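# Move a part from the black tray into the fixture pocket

## Task

Pick a single part out of the black tray and place it in the pocket on top of the raised fixture. The part's cut corner must sit in the pocket's cut corner, and the part must lie flat and fully seated.

## Robot and tools

Robot: two arms, left_arm and right_arm. Each has six revolute joints and a parallel two-finger gripper. left_arm is on the +y side of the table and right_arm on the -y side; these names do not follow image left and right. Calibrated bases in the scene frame: left_arm at (-0.048, +0.264, +0.038) m, quat_wxyz (+1.000, 0, 0, +0.026); right_arm at (-0.008, -0.358, +0.046) m, quat_wxyz (+1.000, 0, 0, +0.023). Both bases are upright.

Frames. Scene frame: origin at table-top height, midway between the nominal bases, +z up, +x out over the table. Fixed cameras and the table use the scene frame. Each arm reports end_effector_position (m), end_effector_quat_wxyz, velocities and its wrist camera pose in its own base frame. Motion offsets use the axes of that arm's current Hand target. On a gripper, +z points along the fingers and the fingers open and close along y. end_effector_position is the point between the finger pads, just under 1 cm behind the tips. Reported poses can be off by a few centimetres, more at long reach.

execute_actions(actions, cameras). actions is a list of actions, and each action is a table of up to 15 rows. Each row runs for one step of 1/30 s. If a table has fewer than 15 rows, its last row repeats until 15 steps are done. Each row has 14 numbers in [-1, 1]. The first seven are for left_arm: dx, dy, dz, rx, ry, rz, opening. The next seven are the same for right_arm. Both arms must always be filled in. dx..rz are an offset, not a pose, measured from that arm's Hand target as it stood when the action began. Every row counts from that same start, so repeating an offset in a later action moves the arm further. Scale: 1.0 is 0.6 m or 180 degrees. rx, ry, rz together form one rotation vector. opening is absolute: +1 fully open (about 87 mm between pads), +0.5 about 69 mm, 0 about 43 mm, -0.5 about 18 mm, -1 closed. Sending six zeros re-commands the current Hand target. A 0 in the opening slot is a real command, so resend the present opening to leave a gripper as it is. An empty actions list returns state and images only. cameras chooses which images come back: omitted, null or ["all"] gives all of them, [] gives none, and an unknown name invalidates the call.

move(target, speed, blend, opening_speed, blocking, cameras). target is one 14-number row laid out as above, or a list of up to 15 such rows. Every row is an offset from the Hand targets at the start of the move, not from the previous row. Each gripper goes in a straight line and turns the short way. speed is the top path speed in m/s, 0.002 to 0.5, default 0.25, and turning is capped at twice that in rad/s. Give one number, or one per target. blend, in m, rounds the corners at intermediate targets; the default 0 stops at each one. opening_speed is the opening rate per second on the -1..+1 scale, at least 0.2. Openings in the first target are sent at the start. Openings in later targets are sent only after the arms arrive and come to rest. All paths end together and are cut off at 10 s. blocking=false returns after about 0.5 s while the move keeps going. Moves do not steer around obstacles or the other arm, and faster moves lag, stray and hit harder. The result adds a move: line giving the ending (done, off_target, moving, held, fault) and any limits (paced = the sent pose was clipped, held = steps were withheld). An arm not named in the ending finished within 10 mm and 2 degrees of its target. Neither done nor off_target tells you whether it is touching anything.

wait(seconds 0 to 10) lets time pass and lets a running move continue. stop brakes a running move and needs some room to do it. zoom_image(camera, region=[x0, y0, x1, y1]) enlarges part of that camera's latest image; pixels are counted from the top-left corner and the region can be at most 504x504. read_manual returns licence texts. finished_scene(scene) takes the current scene number and ends the scene for good. Cameras, each 896x504: cam_head_left, cam_head_right, cam_high, cam_low, cam_left_wrist, cam_right_wrist.

Controller behaviour. On every step the commanded pose is clipped to within 100 mm and 20 degrees of the measured pose. Hand target is the last commanded pose after that clip. Friction and gravity often leave the gripper short, low or tilted, and a small move can fail, drift sideways or even go backwards. Check the reported pose after each move and correct it. Waiting does not close this gap; send the missing distance as a new offset. An arm blocked by an object keeps pushing. To relieve it, command the target back past where the gripper actually is.

Gripping. grip_measured uses the same scale as opening. When the fingers first touch, command about 0.04 below that reading to grip at full force (about 20 N per pad); a smaller drop grips more lightly. Readings can be off by about 1 mm. Closing fast squeezes harder.

Result lines: poses, Hand target, Tool commands, grip_measured, Joint positions (the last value is the gripper, 0 closed to 1 open), and Joint velocities, where "within noise" means the arm is still. Joint torques include the arm's own weight. For joints 1, 2 and 3, values beyond ±28 N m wrap around to the opposite sign.

Avoid: dropping the part, opening while it is still moving, slamming or pressing hard, knocking things off the table, and the two arms hitting each other, which can fail the task. Do not route a gripper close to its own arm's base, and avoid fully stretched postures. Holding loads, reaching far out or pushing toward poses the arm cannot reach heats the motors. MOTOR HOT appears at 75 °C. At 90 °C that arm folds up and stops working, and at 100 °C it goes limp. Something may briefly tug on a held part or push loose objects.

Each tool is called after "Call:" as name(argument=value, ...), one argument or row to a line, values as JSON.

## Session

Call:
execute_actions(
  actions=[],
)

Scene clock: 0.00 s.
left_arm: end_effector_position=(+0.4002, +0.0256, +0.0798) grip_measured=+1.000 end_effector_quat_wxyz=(+0.625, -0.031, +0.780, +0.027) | right_arm: end_effector_position=(+0.4057, -0.0239, +0.0765) grip_measured=+0.986 end_effector_quat_wxyz=(+0.633, +0.027, +0.772, -0.048)
Joint positions: left_arm=[0.05 1.558 0.384 0.954 -0.032 -0.002 1] | right_arm=[-0.017 1.62 0.384 1.041 0.091 -0.023 0.993]
Joint velocities: within noise
Joint torques (N m): no reading
Motor temperatures (°C): left_arm=[18 23 21 22 18 19 18] | right_arm=[21 24 23 26 20 20 18]
Heat: left arm: 23 °C; right arm: 26 °C.
Hand target: left_arm +0.4040, +0.0258, +0.0885; +0.635, -0.030, +0.771, +0.028 | right_arm +0.4087, -0.0239, +0.0835; +0.641, +0.027, +0.765, -0.048
Tool commands: left_gripper/opening=+1.0 right_gripper/opening=+1.0

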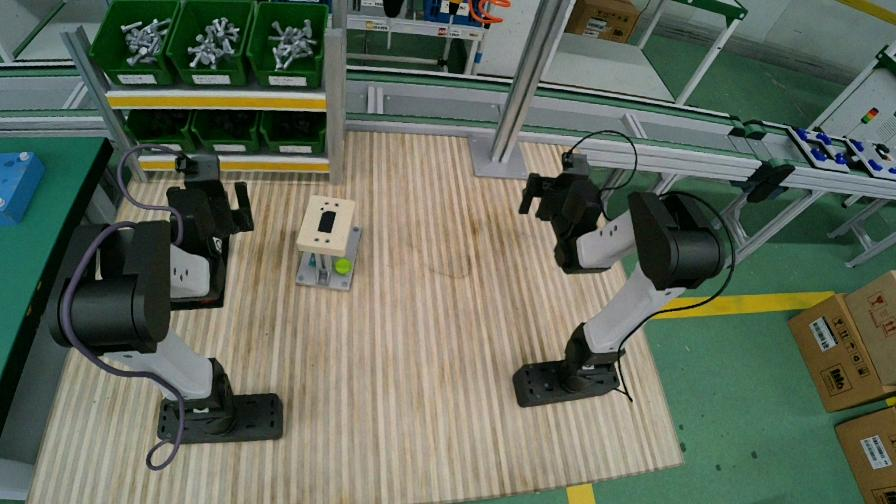

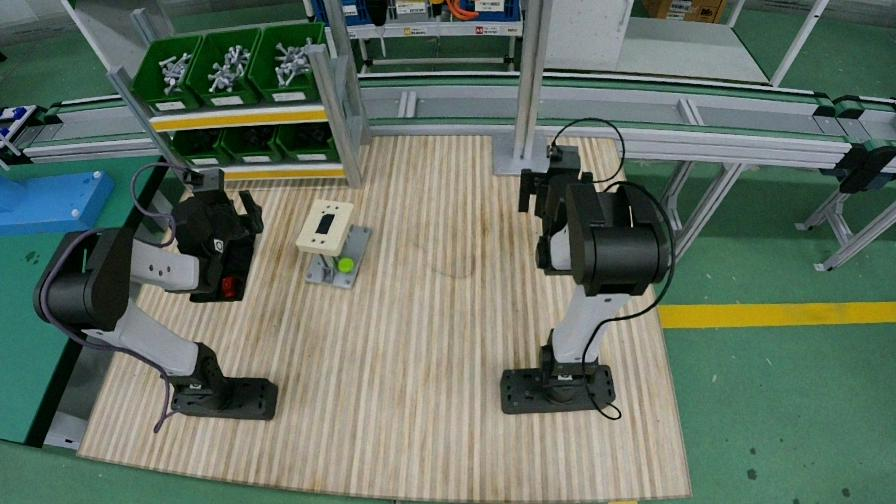

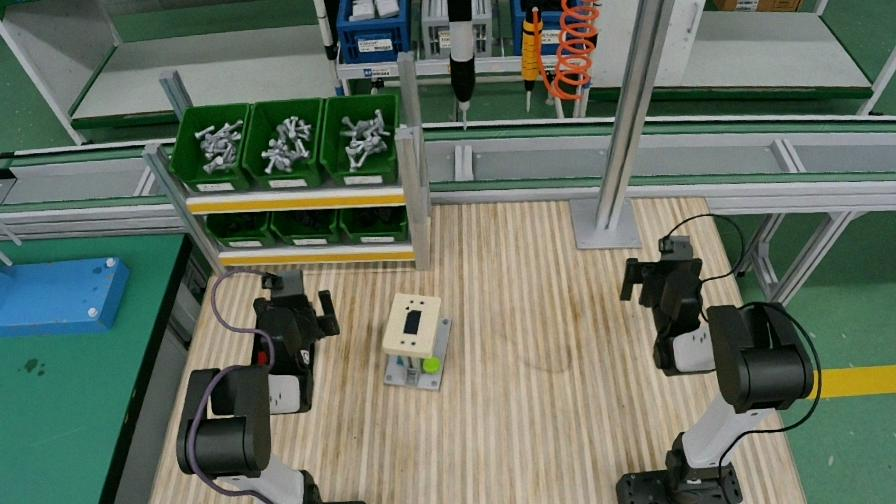

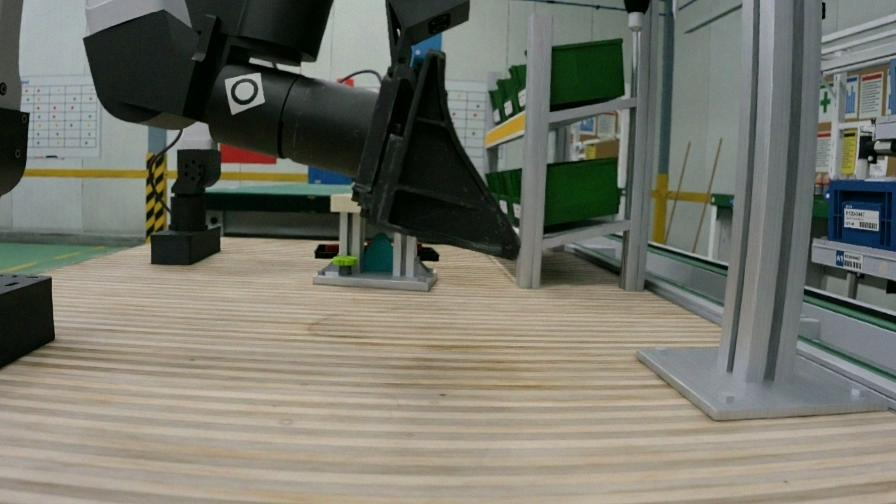

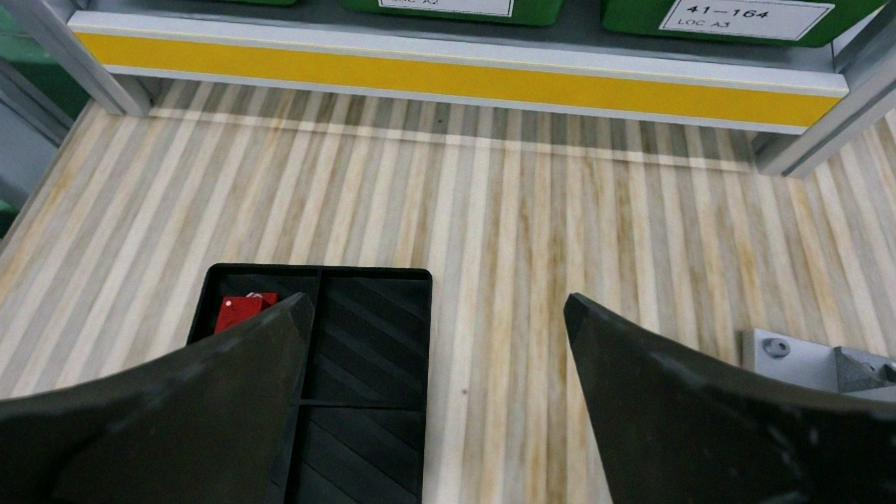

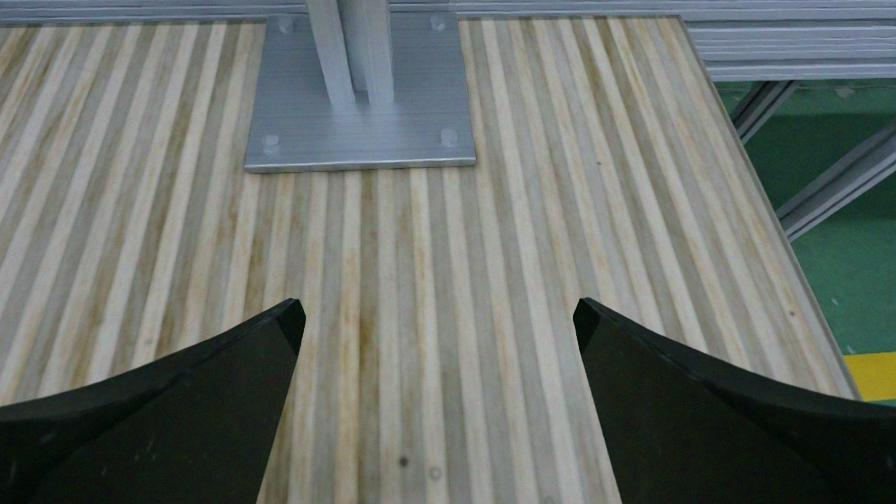

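Call:
move(
  target=[-0.285,0,-0.275,0,0.42,0,1,0,0,0,0,0,0,1],
)

Scene clock: 9.83 s.
left_arm: end_effector_position=(+0.2799, +0.0173, +0.2798) grip_measured=+1.000 end_effector_quat_wxyz=(+0.206, -0.036, +0.978, +0.015) | right_arm: end_effector_position=(+0.4057, -0.0239, +0.0765) grip_measured=+0.986 end_effector_quat_wxyz=(+0.633, +0.027, +0.772, -0.048)
Joint positions: left_arm=[0.05 1.546 1.93 -1.541 -0.023 -0.019 1] | right_arm=[-0.017 1.62 0.384 1.041 0.091 -0.023 0.993]
Joint velocities: within noise
Joint torques (N m): left_arm=[-0.27 -7.04 7.06 0.94 0.22 -0.06] | right_arm=[0.09 -5.72 5.22 1.86 -0.06 -0.04]
Motor temperatures (°C): left_arm=[18 24 22 25 18 19 18] | right_arm=[21 25 24 28 20 20 18]
Heat: left arm: 25 °C; right arm: 28 °C.
Hand target: left_arm +0.2754, +0.0144, +0.2879; +0.033, -0.041, +0.999, +0.003 | right_arm +0.4087, -0.0239, +0.0835; +0.641, +0.027, +0.765, -0.048
Off the commanded pose: left_arm 0.010 m, 20 deg; orientation clipped | right_arm 0.008 m, 1 deg.
joint sent to its limit (left arm) — joint 4 (wrist pitch), lower limit. The joint targets are off in orientation, not in position.
move: off_target (left_arm); limits=paced

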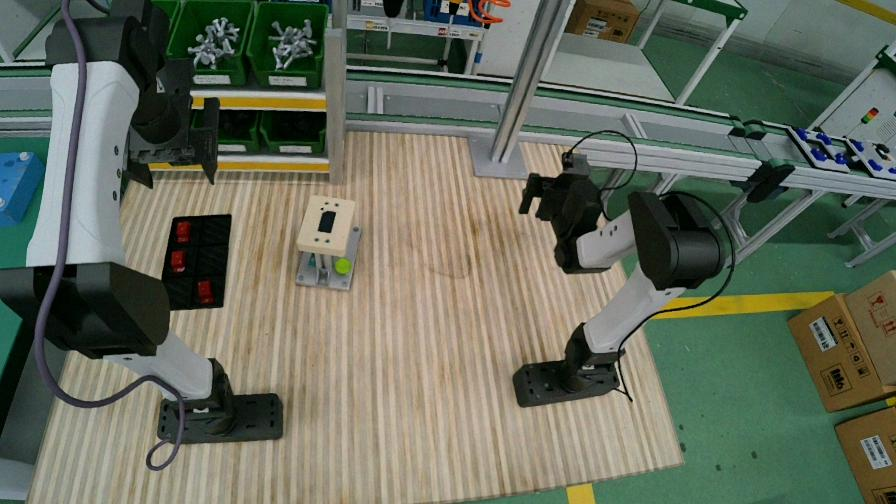

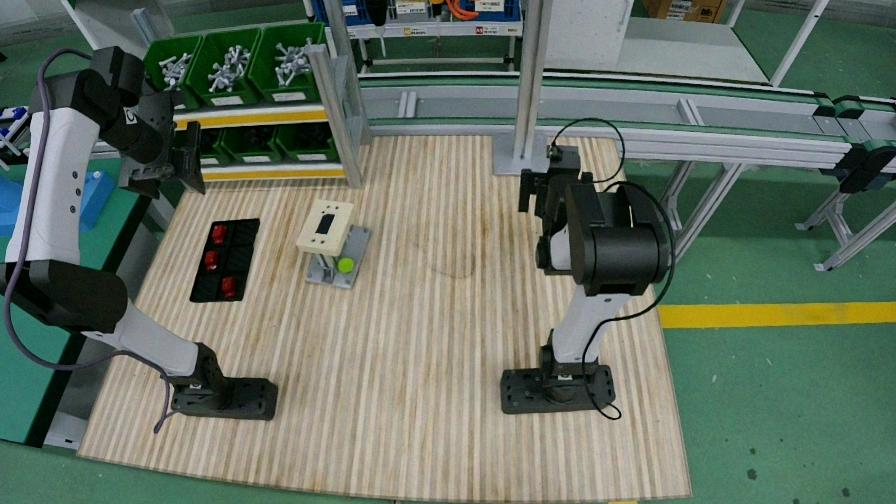

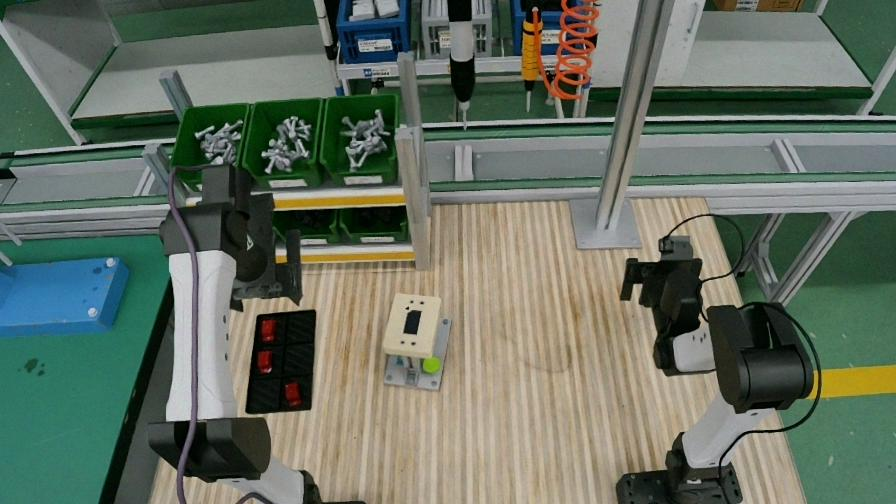

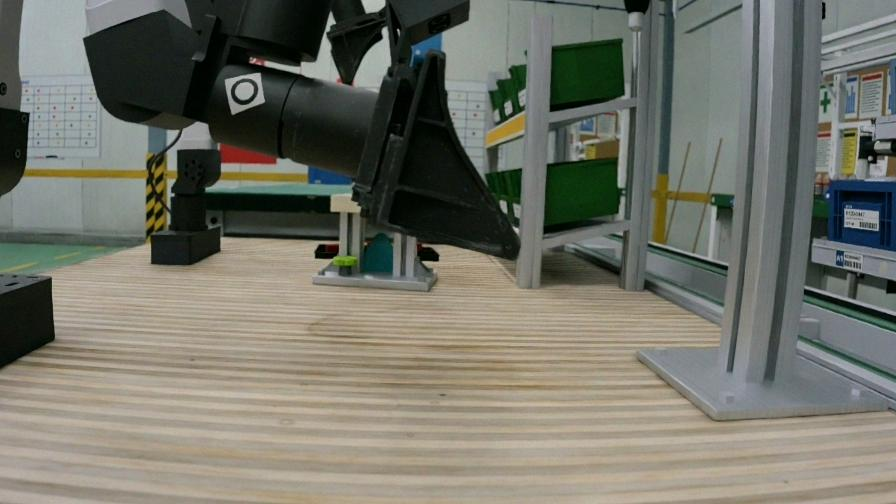

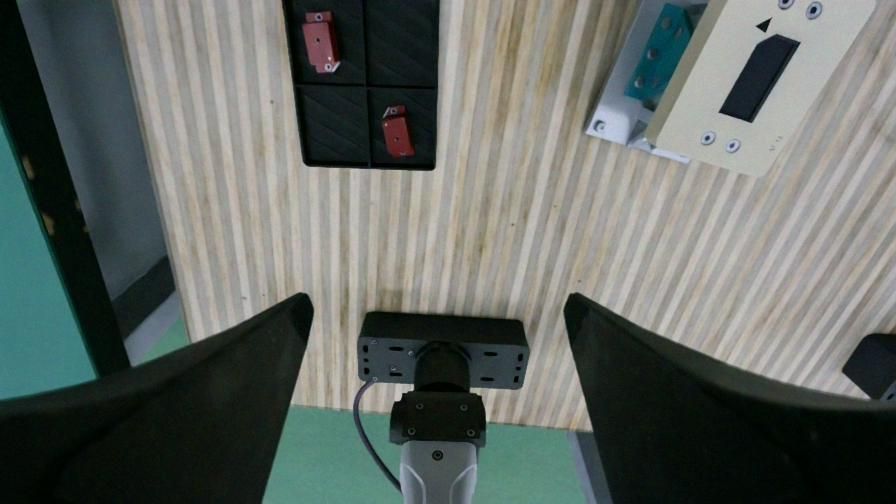

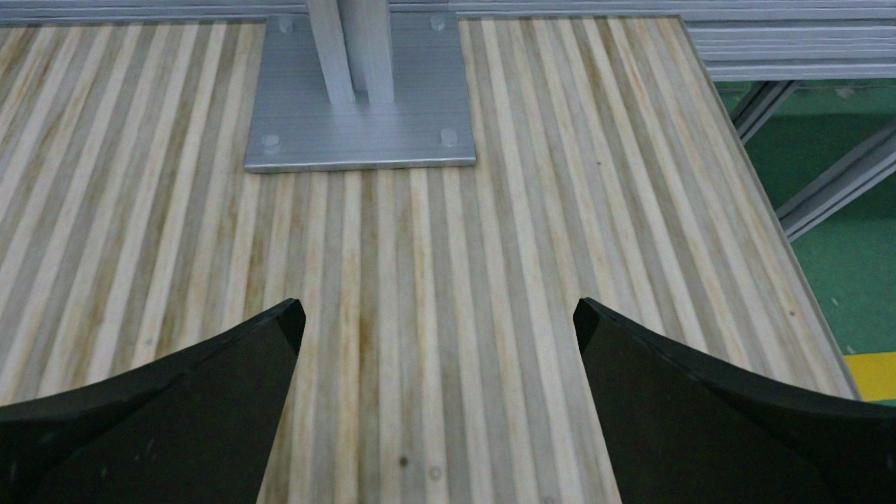

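Call:
zoom_image(
  camera="cam_left_wrist",
  region=[560, 0, 896, 189],
)

Call:
zoom_image(
  camera="cam_left_wrist",
  region=[270, 0, 470, 180],
)

Call:
zoom_image(
  camera="cam_high",
  region=[230, 280, 470, 420],
)

Scaled by 1.500 from the camera's 896x504 image, which has a finer 1280x720 frame.

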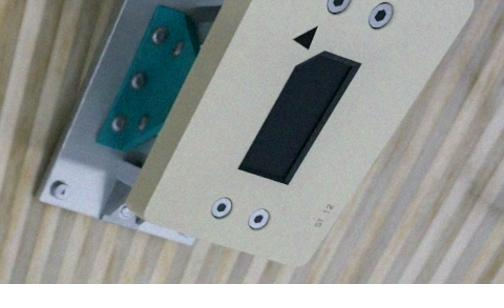

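Scaled by 2.520 from the camera's 896x504 image, which has a finer 1280x720 frame.

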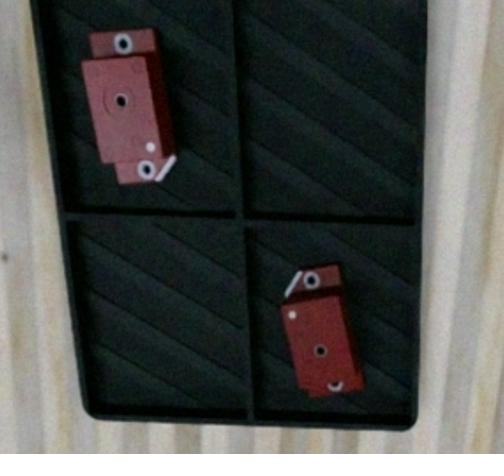

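Scaled by 2.100 from the camera's 896x504 image, which has a finer 1280x720 frame.

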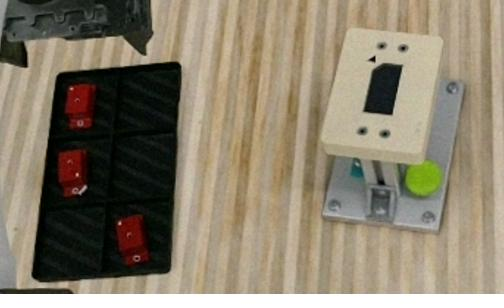

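Call:
move(
  target=[0.0145,0.088,0.33,0,0.021,-0.046,1,0,0,0,0,0,0,1],
  cameras=["cam_left_wrist","cam_head_right"],
)

Call:
zoom_image(
  camera="cam_left_wrist",
  region=[250, 50, 650, 400],
)

Scene clock: 48.90 s.
left_arm: end_effector_position=(+0.2702, +0.0668, +0.0923) grip_measured=+1.000 end_effector_quat_wxyz=(-0.008, -0.116, +0.993, +0.002) | right_arm: end_effector_position=(+0.4057, -0.0239, +0.0765) grip_measured=+0.986 end_effector_quat_wxyz=(+0.633, +0.027, +0.772, -0.048)
Joint positions: left_arm=[0.238 1.774 1.411 -1.222 -0.006 0.005 1] | right_arm=[-0.017 1.62 0.384 1.041 0.091 -0.023 0.993]
Joint velocities: within noise
Joint torques (N m): left_arm=[0.01 -7.31 6.2 0.52 0.15 0.11] | right_arm=[0.09 -5.71 5.22 1.86 -0.05 -0.04]
Motor temperatures (°C): left_arm=[18 26 23 24 18 19 18] | right_arm=[21 27 25 30 20 20 18]
Heat: left arm: 26 °C; right arm: 30 °C.
Hand target: left_arm +0.2755, +0.0683, +0.0901; +0.000, -0.113, +0.994, +0.000 | right_arm +0.4087, -0.0239, +0.0835; +0.641, +0.027, +0.765, -0.048
Off the commanded pose: left_arm 0.006 m, 1 deg | right_arm 0.008 m, 1 deg.
move: done
Images, in order (width x height): cam_head_right 896x504, cam_left_wrist 896x504.

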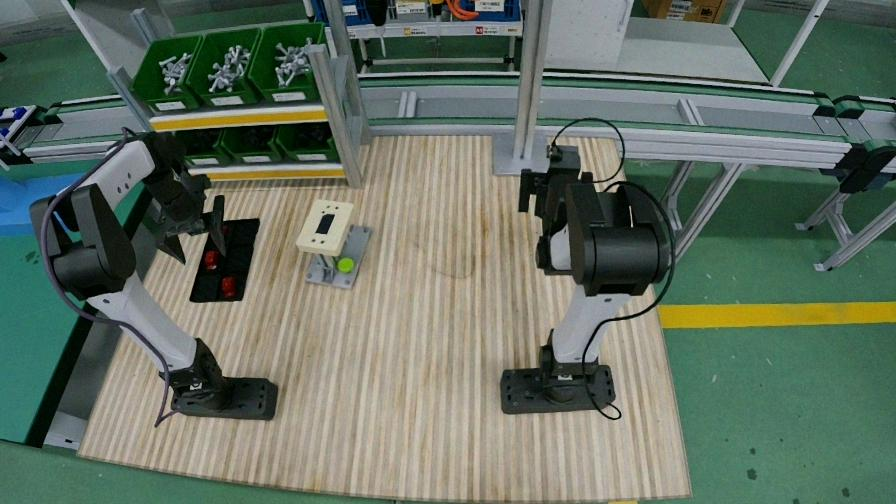

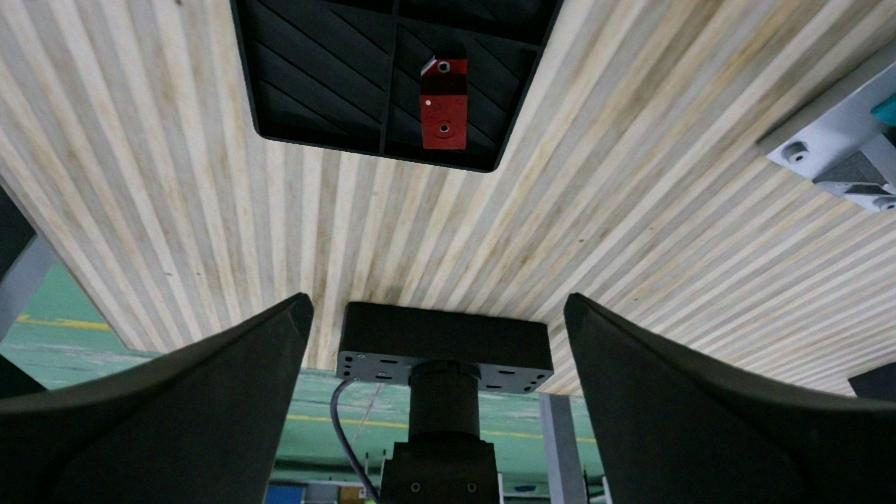

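Scaled by 1.260 from the camera's 896x504 image, which has a finer 1280x720 frame.

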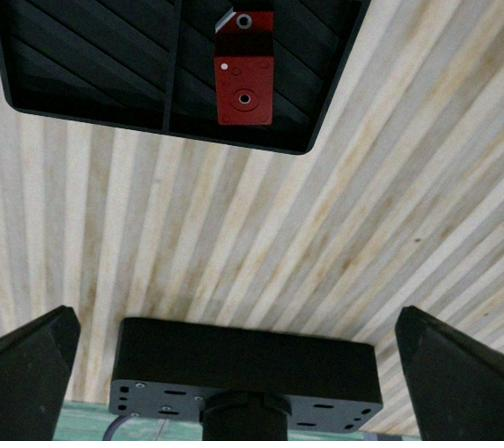

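Call:
move(
  target=[0,-0.003,0.118,0,0,0,1,0,0,0,0,0,0,1],
  cameras=["cam_left_wrist","cam_low"],
)

Call:
zoom_image(
  camera="cam_left_wrist",
  region=[250, 50, 650, 400],
)

Scene clock: 60.50 s.
left_arm: end_effector_position=(+0.2723, +0.0673, +0.0237) grip_measured=+1.000 end_effector_quat_wxyz=(-0.003, -0.116, +0.993, +0.002) | right_arm: end_effector_position=(+0.4057, -0.0239, +0.0765) grip_measured=+0.986 end_effector_quat_wxyz=(+0.633, +0.027, +0.772, -0.048)
Joint positions: left_arm=[0.238 1.839 1.212 -0.949 -0.006 0.005 1] | right_arm=[-0.017 1.62 0.384 1.041 0.091 -0.023 0.993]
Joint velocities: within noise
Joint torques (N m): left_arm=[-0.53 -7.04 5.48 0.54 0.15 0.05] | right_arm=[0.1 -5.74 5.23 1.86 -0.06 -0.04]
Motor temperatures (°C): left_arm=[18 27 24 23 18 19 18] | right_arm=[21 27 25 31 20 20 18]
Heat: left arm: 27 °C; right arm: 31 °C.
Hand target: left_arm +0.2760, +0.0665, +0.0193; +0.000, -0.113, +0.994, +0.000 | right_arm +0.4087, -0.0239, +0.0835; +0.641, +0.027, +0.765, -0.048
Off the commanded pose: left_arm 0.006 m, 1 deg | right_arm 0.008 m, 1 deg.
move: done
Images, in order (width x height): cam_low 896x504, cam_left_wrist 896x504.

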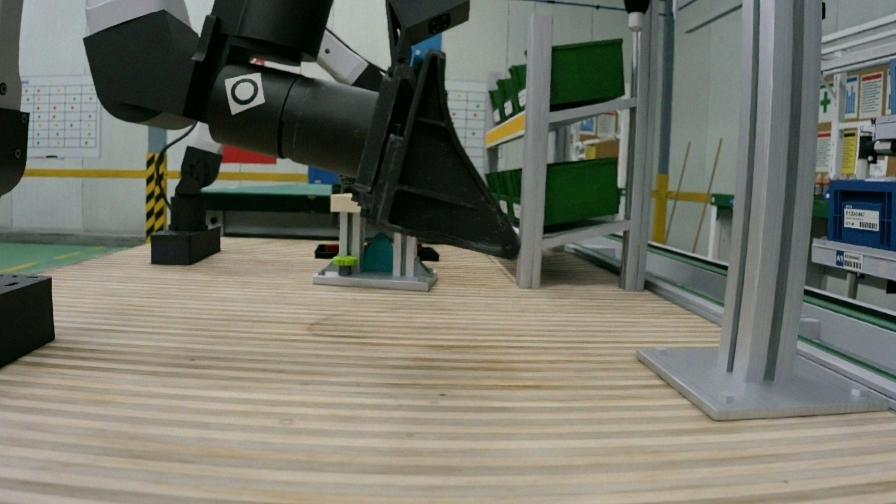

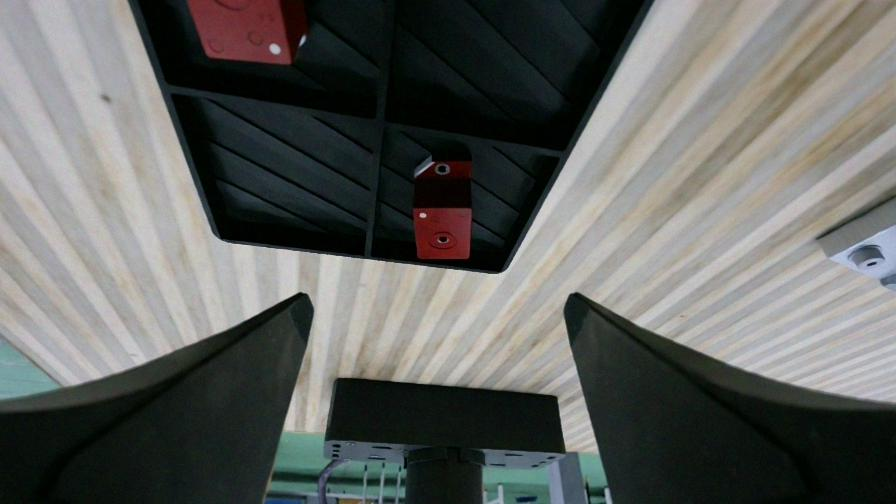

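Scaled by 1.260 from the camera's 896x504 image, which has a finer 1280x720 frame.

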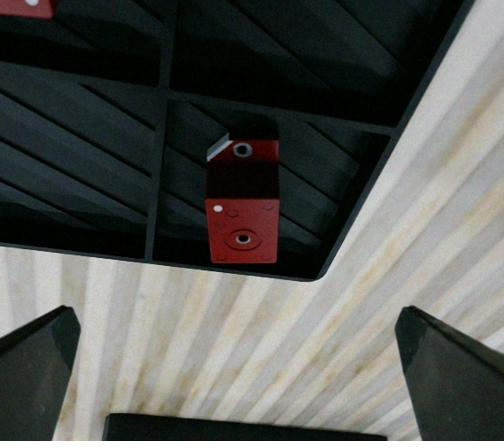

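Call:
move(
  target=[0.008,-0.003,0.045,0,0,0,1,0,0,0,0,0,0,1],
  cameras=["cam_left_wrist"],
)

Call:
zoom_image(
  camera="cam_left_wrist",
  region=[250, 100, 650, 450],
)

Scene clock: 71.17 s.
left_arm: end_effector_position=(+0.2685, +0.0661, -0.0029) grip_measured=+1.000 end_effector_quat_wxyz=(-0.002, -0.116, +0.993, +0.003) | right_arm: end_effector_position=(+0.4057, -0.0239, +0.0765) grip_measured=+0.986 end_effector_quat_wxyz=(+0.633, +0.027, +0.772, -0.048)
Joint positions: left_arm=[0.237 1.866 1.132 -0.84 -0.006 0.005 1] | right_arm=[-0.017 1.62 0.384 1.041 0.091 -0.023 0.993]
Joint velocities: within noise
Joint torques (N m): left_arm=[-0.95 -6.89 5.12 0.54 0.15 0] | right_arm=[0.09 -5.72 5.22 1.86 -0.06 -0.04]
Motor temperatures (°C): left_arm=[18 27 24 23 18 19 18] | right_arm=[21 27 25 31 20 20 18]
Heat: left arm: 27 °C; right arm: 31 °C.
Hand target: left_arm +0.2716, +0.0636, -0.0078; +0.000, -0.113, +0.994, +0.000 | right_arm +0.4087, -0.0239, +0.0835; +0.641, +0.027, +0.765, -0.048
Off the commanded pose: left_arm 0.006 m, 1 deg | right_arm 0.008 m, 1 deg.
move: done
Images, in order (width x height): cam_left_wrist 896x504.

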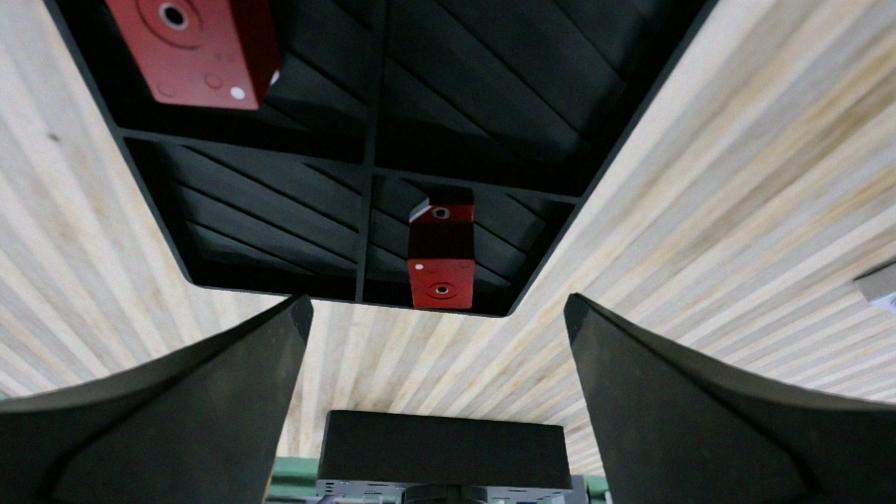

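Scaled by 1.260 from the camera's 896x504 image, which has a finer 1280x720 frame.

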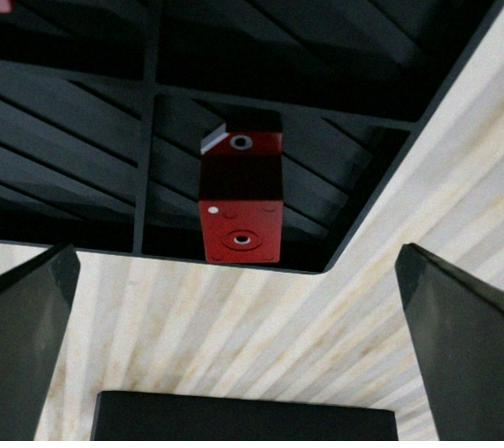

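Call:
move(
  target=[0.0,-0.002,0.0,0,0,0,-0.19,0,0,0,0,0,0,1],
  cameras=["cam_left_wrist"],
)

Call:
zoom_image(
  camera="cam_left_wrist",
  region=[250, 100, 650, 450],
)

Scene clock: 89.03 s.
left_arm: end_effector_position=(+0.2691, +0.0648, -0.0029) grip_measured=-0.190 end_effector_quat_wxyz=(-0.001, -0.113, +0.994, +0.003) | right_arm: end_effector_position=(+0.4057, -0.0239, +0.0765) grip_measured=+0.986 end_effector_quat_wxyz=(+0.633, +0.027, +0.772, -0.048)
Joint positions: left_arm=[0.232 1.866 1.132 -0.839 -0.006 0.005 0.405] | right_arm=[-0.017 1.62 0.384 1.041 0.091 -0.023 0.993]
Joint velocities: within noise
Joint torques (N m): left_arm=[-0.84 -6.89 5.12 0.55 0.15 -0.04] | right_arm=[0.08 -5.72 5.22 1.86 -0.05 -0.04]
Motor temperatures (°C): left_arm=[18 27 24 23 18 19 18] | right_arm=[21 27 25 32 20 20 18]
Heat: left arm: 27 °C; right arm: 32 °C.
Hand target: left_arm +0.2720, +0.0624, -0.0078; +0.000, -0.113, +0.994, +0.000 | right_arm +0.4087, -0.0239, +0.0835; +0.641, +0.027, +0.765, -0.048
Off the commanded pose: left_arm 0.006 m, 0 deg | right_arm 0.008 m, 1 deg.
move: done
Images, in order (width x height): cam_left_wrist 896x504.

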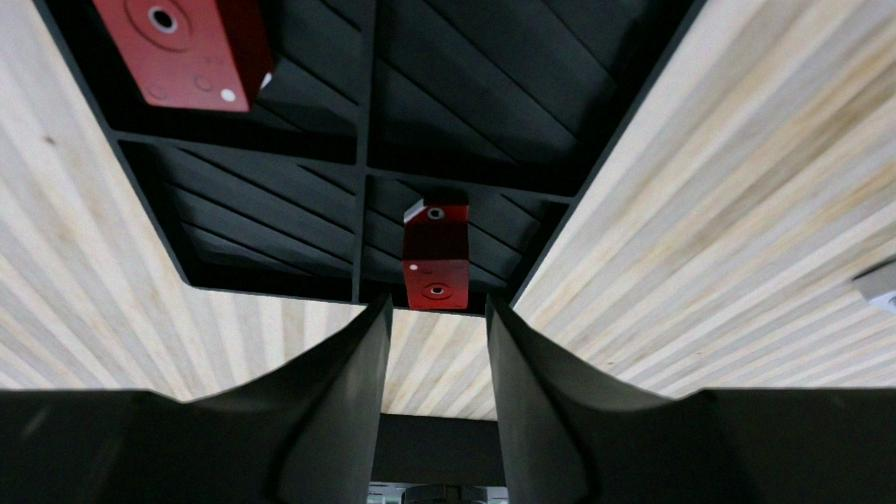

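Scaled by 1.260 from the camera's 896x504 image, which has a finer 1280x720 frame.

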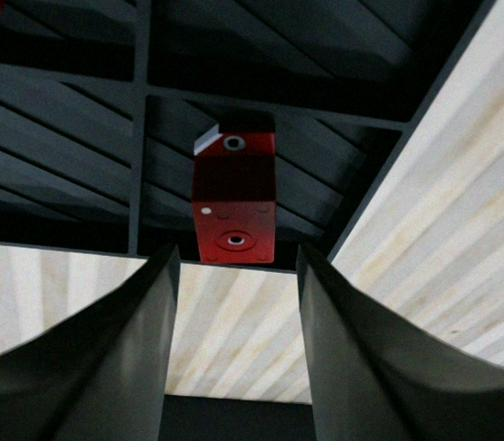

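Call:
move(
  target=[0.002,0,0.032,0,0,0,-0.19,0,0,0,0,0,0,1],
  cameras=["cam_left_wrist"],
  speed=0.06,
)

Call:
zoom_image(
  camera="cam_left_wrist",
  region=[250, 100, 650, 450],
)

Scene clock: 94.97 s.
left_arm: end_effector_position=(+0.2685, +0.0646, -0.0217) grip_measured=-0.190 end_effector_quat_wxyz=(-0.001, -0.113, +0.994, +0.003) | right_arm: end_effector_position=(+0.4057, -0.0239, +0.0765) grip_measured=+0.986 end_effector_quat_wxyz=(+0.633, +0.027, +0.772, -0.048)
Joint positions: left_arm=[0.232 1.9 1.093 -0.765 -0.006 0.005 0.405] | right_arm=[-0.017 1.62 0.384 1.041 0.091 -0.023 0.993]
Joint velocities: within noise
Joint torques (N m): left_arm=[-0.84 -6.9 4.82 0.55 0.15 -0.04] | right_arm=[0.09 -5.72 5.22 1.86 -0.06 -0.04]
Motor temperatures (°C): left_arm=[18 27 24 23 18 19 18] | right_arm=[21 27 25 32 20 20 18]
Heat: left arm: 27 °C; right arm: 32 °C.
Hand target: left_arm +0.2708, +0.0621, -0.0270; +0.000, -0.113, +0.994, +0.000 | right_arm +0.4087, -0.0239, +0.0835; +0.641, +0.027, +0.765, -0.048
Off the commanded pose: left_arm 0.006 m, 0 deg | right_arm 0.008 m, 1 deg.
move: done
Images, in order (width x height): cam_left_wrist 896x504.

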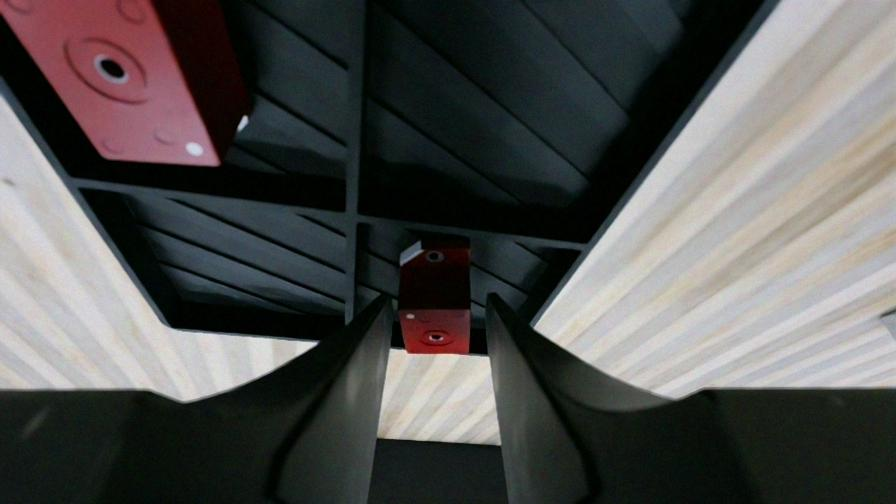

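Scaled by 1.260 from the camera's 896x504 image, which has a finer 1280x720 frame.

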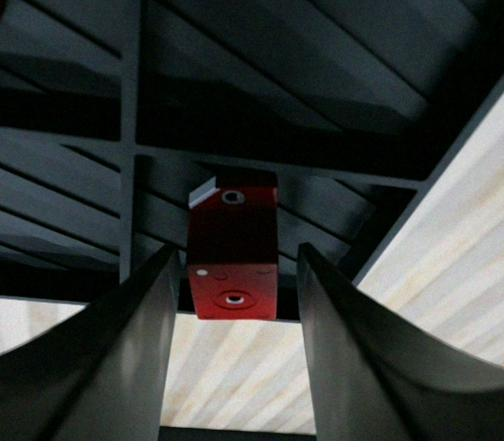

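Call:
move(
  target=[0.003,0,0.004,0,0,0,-0.7,0,0,0,0,0,0,1],
  cameras=["cam_left_wrist"],
  opening_speed=0.5,
)

Call:
zoom_image(
  camera="cam_left_wrist",
  region=[250, 100, 650, 450],
)

Scene clock: 100.93 s.
left_arm: end_effector_position=(+0.2677, +0.0644, -0.0235) grip_measured=-0.399 end_effector_quat_wxyz=(+0.000, -0.113, +0.994, +0.003) | right_arm: end_effector_position=(+0.4057, -0.0239, +0.0765) grip_measured=+0.986 end_effector_quat_wxyz=(+0.633, +0.027, +0.772, -0.048)
Joint positions: left_arm=[0.232 1.9 1.085 -0.755 -0.006 0.005 0.301] | right_arm=[-0.017 1.62 0.384 1.041 0.091 -0.023 0.993]
Joint velocities: within noise
Joint torques (N m): left_arm=[-0.84 -6.94 4.4 0.59 0.15 -0.04] | right_arm=[0.09 -5.71 5.23 1.86 -0.05 -0.04]
Motor temperatures (°C): left_arm=[18 27 24 23 18 19 18] | right_arm=[21 27 25 32 20 20 18]
Heat: left arm: 27 °C; right arm: 32 °C.
Hand target: left_arm +0.2691, +0.0618, -0.0294; +0.000, -0.113, +0.994, +0.000 | right_arm +0.4087, -0.0239, +0.0835; +0.641, +0.027, +0.765, -0.048
Off the commanded pose: left_arm 0.007 m, 0 deg | right_arm 0.008 m, 1 deg.
move: done
Images, in order (width x height): cam_left_wrist 896x504.

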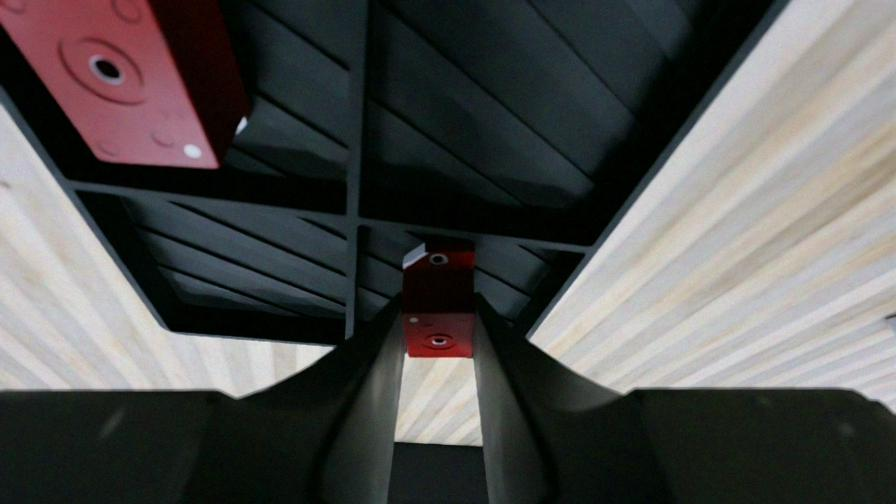

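Scaled by 1.260 from the camera's 896x504 image, which has a finer 1280x720 frame.

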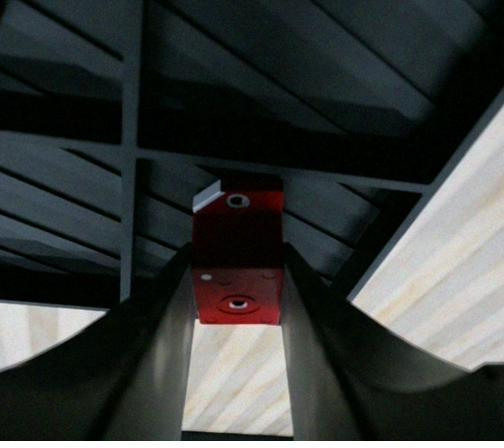

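Call:
move(
  target=[
    [0,0,-0.2,0,0,0,-0.7,0,0,0,0,0,0,1],
    [-0.055,-0.4,-0.367,0,0,0.139,-0.7,0,0,0,0,0,0,1],
  ],
  blend=0.03,
  cameras=["cam_left_wrist","cam_high","cam_low"],
  speed=0.15,
)

Call:
zoom_image(
  camera="cam_left_wrist",
  region=[250, 0, 650, 350],
)

Scene clock: 112.50 s.
left_arm: end_effector_position=(+0.3542, -0.1630, +0.1891) grip_measured=-0.399 end_effector_quat_wxyz=(+0.093, +0.109, +0.989, -0.026) | right_arm: end_effector_position=(+0.4057, -0.0239, +0.0765) grip_measured=+0.986 end_effector_quat_wxyz=(+0.633, +0.027, +0.772, -0.048)
Joint positions: left_arm=[-0.413 2.084 2.245 -1.538 -0.005 -0.193 0.301] | right_arm=[-0.017 1.62 0.384 1.041 0.091 -0.023 0.993]
Joint velocities: within noise
Joint torques (N m): left_arm=[-0.09 -9.1 8.51 0.54 0.16 -0.1] | right_arm=[0.09 -5.72 5.22 1.87 -0.05 -0.04]
Motor temperatures (°C): left_arm=[18 27 24 22 18 19 18] | right_arm=[21 27 25 32 20 20 18]
Heat: left arm: 27 °C; right arm: 32 °C.
Hand target: left_arm +0.3549, -0.1647, +0.1910; +0.000, +0.105, +0.994, +0.000 | right_arm +0.4087, -0.0239, +0.0835; +0.641, +0.027, +0.765, -0.048
Off the commanded pose: left_arm 0.003 m, 11 deg | right_arm 0.008 m, 1 deg.
joint sent to its limit (left arm) — joint 4 (wrist pitch), lower limit. The joint targets are off in orientation, not in position.
move: off_target (left_arm)
Images, in order (width x height): cam_high 896x504, cam_low 896x504, cam_left_wrist 896x504.

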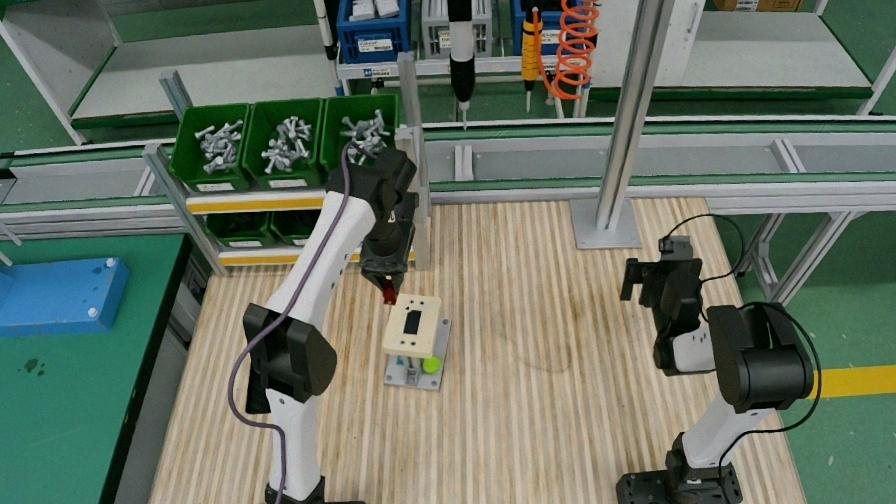

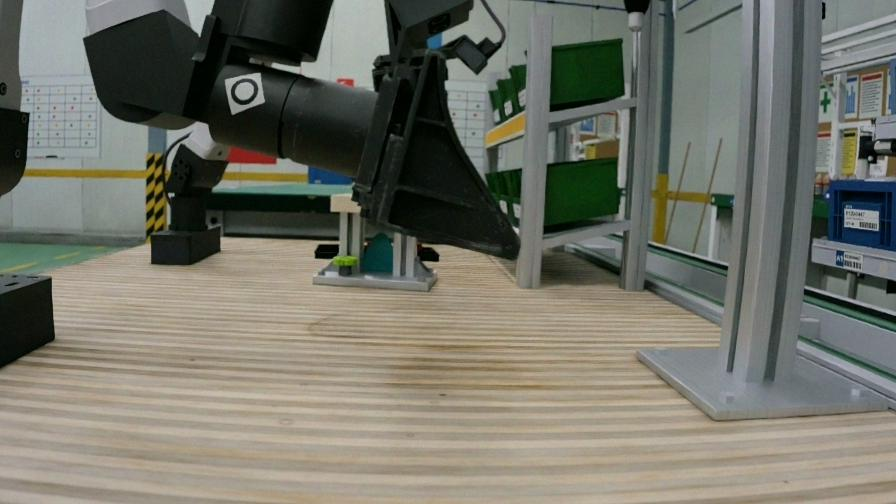

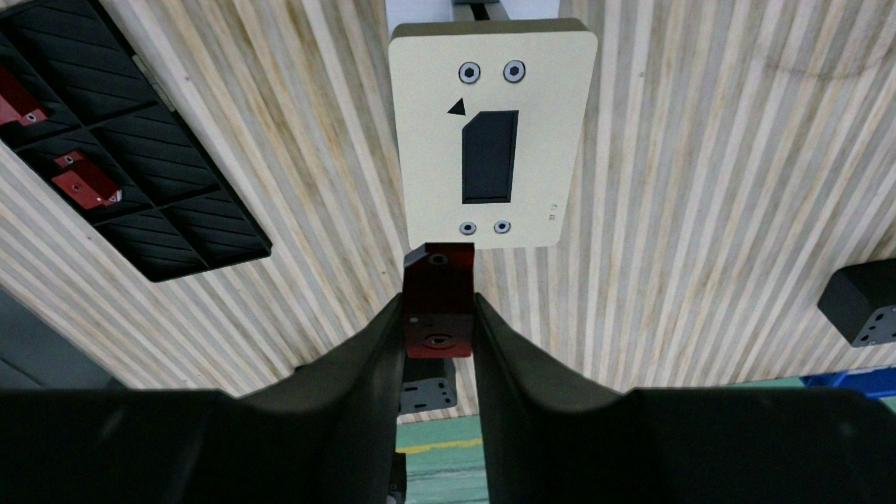

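Scaled by 1.260 from the camera's 896x504 image, which has a finer 1280x720 frame.

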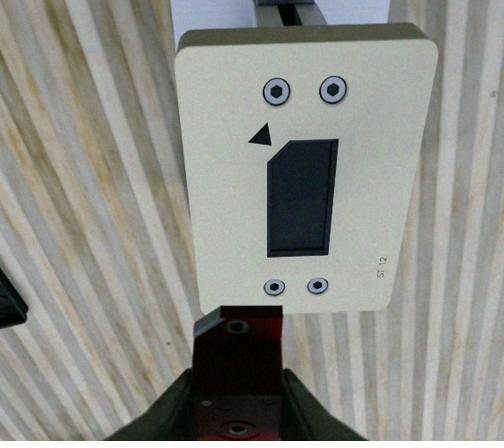

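Call:
move(
  target=[-0.0145,-0.045,0.06,0,0,-0.011,-0.7,0,0,0,0,0,0,1],
  cameras=["cam_left_wrist","cam_low"],
  speed=0.1,
)

Call:
zoom_image(
  camera="cam_left_wrist",
  region=[300, 100, 640, 400],
)

Call:
zoom_image(
  camera="cam_low",
  region=[280, 130, 480, 300],
)

Scene clock: 140.40 s.
left_arm: end_effector_position=(+0.3572, -0.1888, +0.1522) grip_measured=-0.399 end_effector_quat_wxyz=(+0.051, +0.090, +0.994, -0.017) | right_arm: end_effector_position=(+0.4057, -0.0239, +0.0765) grip_measured=+0.986 end_effector_quat_wxyz=(+0.633, +0.027, +0.772, -0.048)
Joint positions: left_arm=[-0.46 2.208 2.286 -1.54 -0.005 -0.28 0.301] | right_arm=[-0.017 1.62 0.384 1.041 0.091 -0.023 0.993]
Joint velocities: within noise
Joint torques (N m): left_arm=[-0.65 -10.26 8.84 0.4 0.14 -0.08] | right_arm=[0.09 -5.71 5.22 1.86 -0.05 -0.04]
Motor temperatures (°C): left_arm=[18 30 25 22 18 19 19] | right_arm=[21 27 25 33 20 20 17]
Heat: left arm: 30 °C; right arm: 33 °C.
Hand target: left_arm +0.3578, -0.1929, +0.1550; +0.000, +0.088, +0.996, +0.000 | right_arm +0.4087, -0.0239, +0.0835; +0.641, +0.027, +0.765, -0.048
Off the commanded pose: left_arm 0.005 m, 6 deg | right_arm 0.008 m, 1 deg.
joint sent to its limit (left arm) — joint 4 (wrist pitch), lower limit. The joint targets are off in orientation, not in position.
move: off_target (left_arm)
Images, in order (width x height): cam_low 896x504, cam_left_wrist 896x504.

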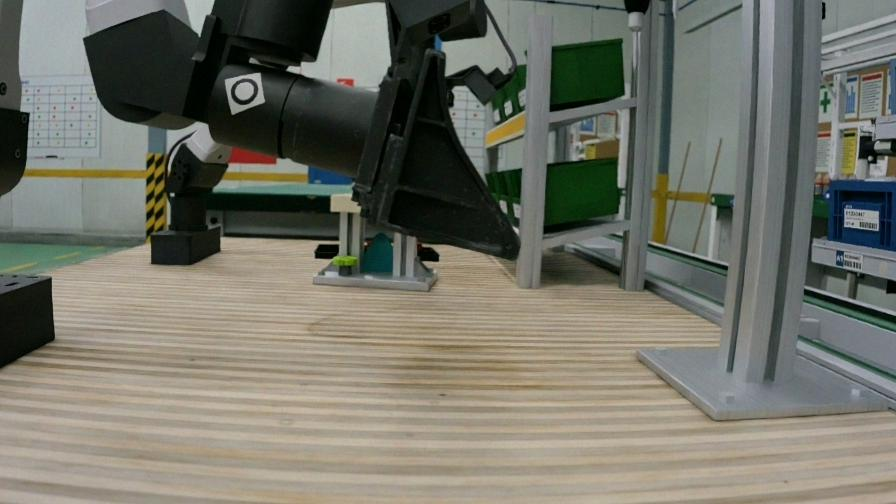

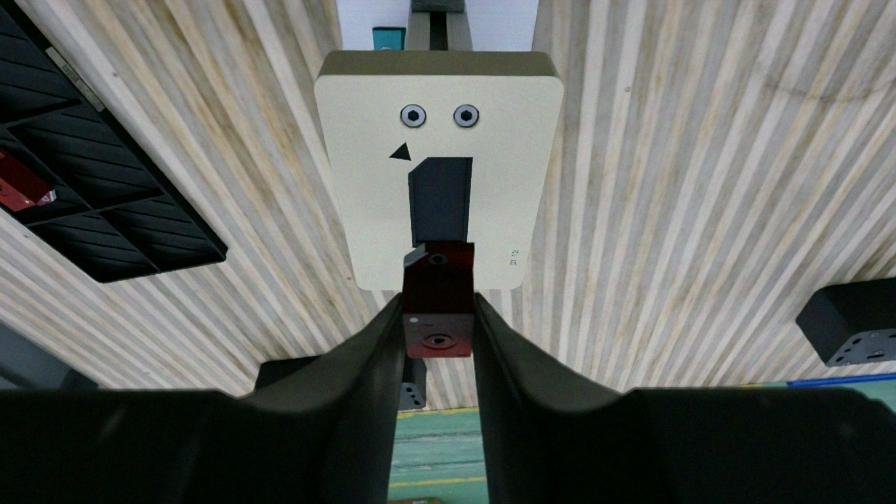

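Scaled by 1.482 from the camera's 896x504 image, which has a finer 1280x720 frame.

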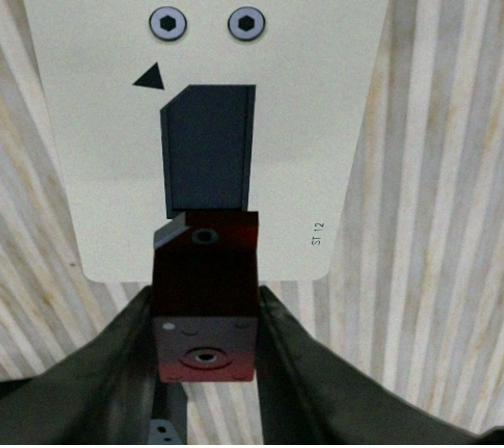

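Scaled by 2.520 from the camera's 896x504 image, which has a finer 1280x720 frame.

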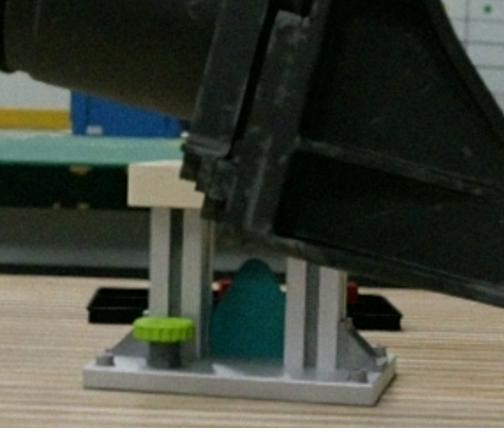

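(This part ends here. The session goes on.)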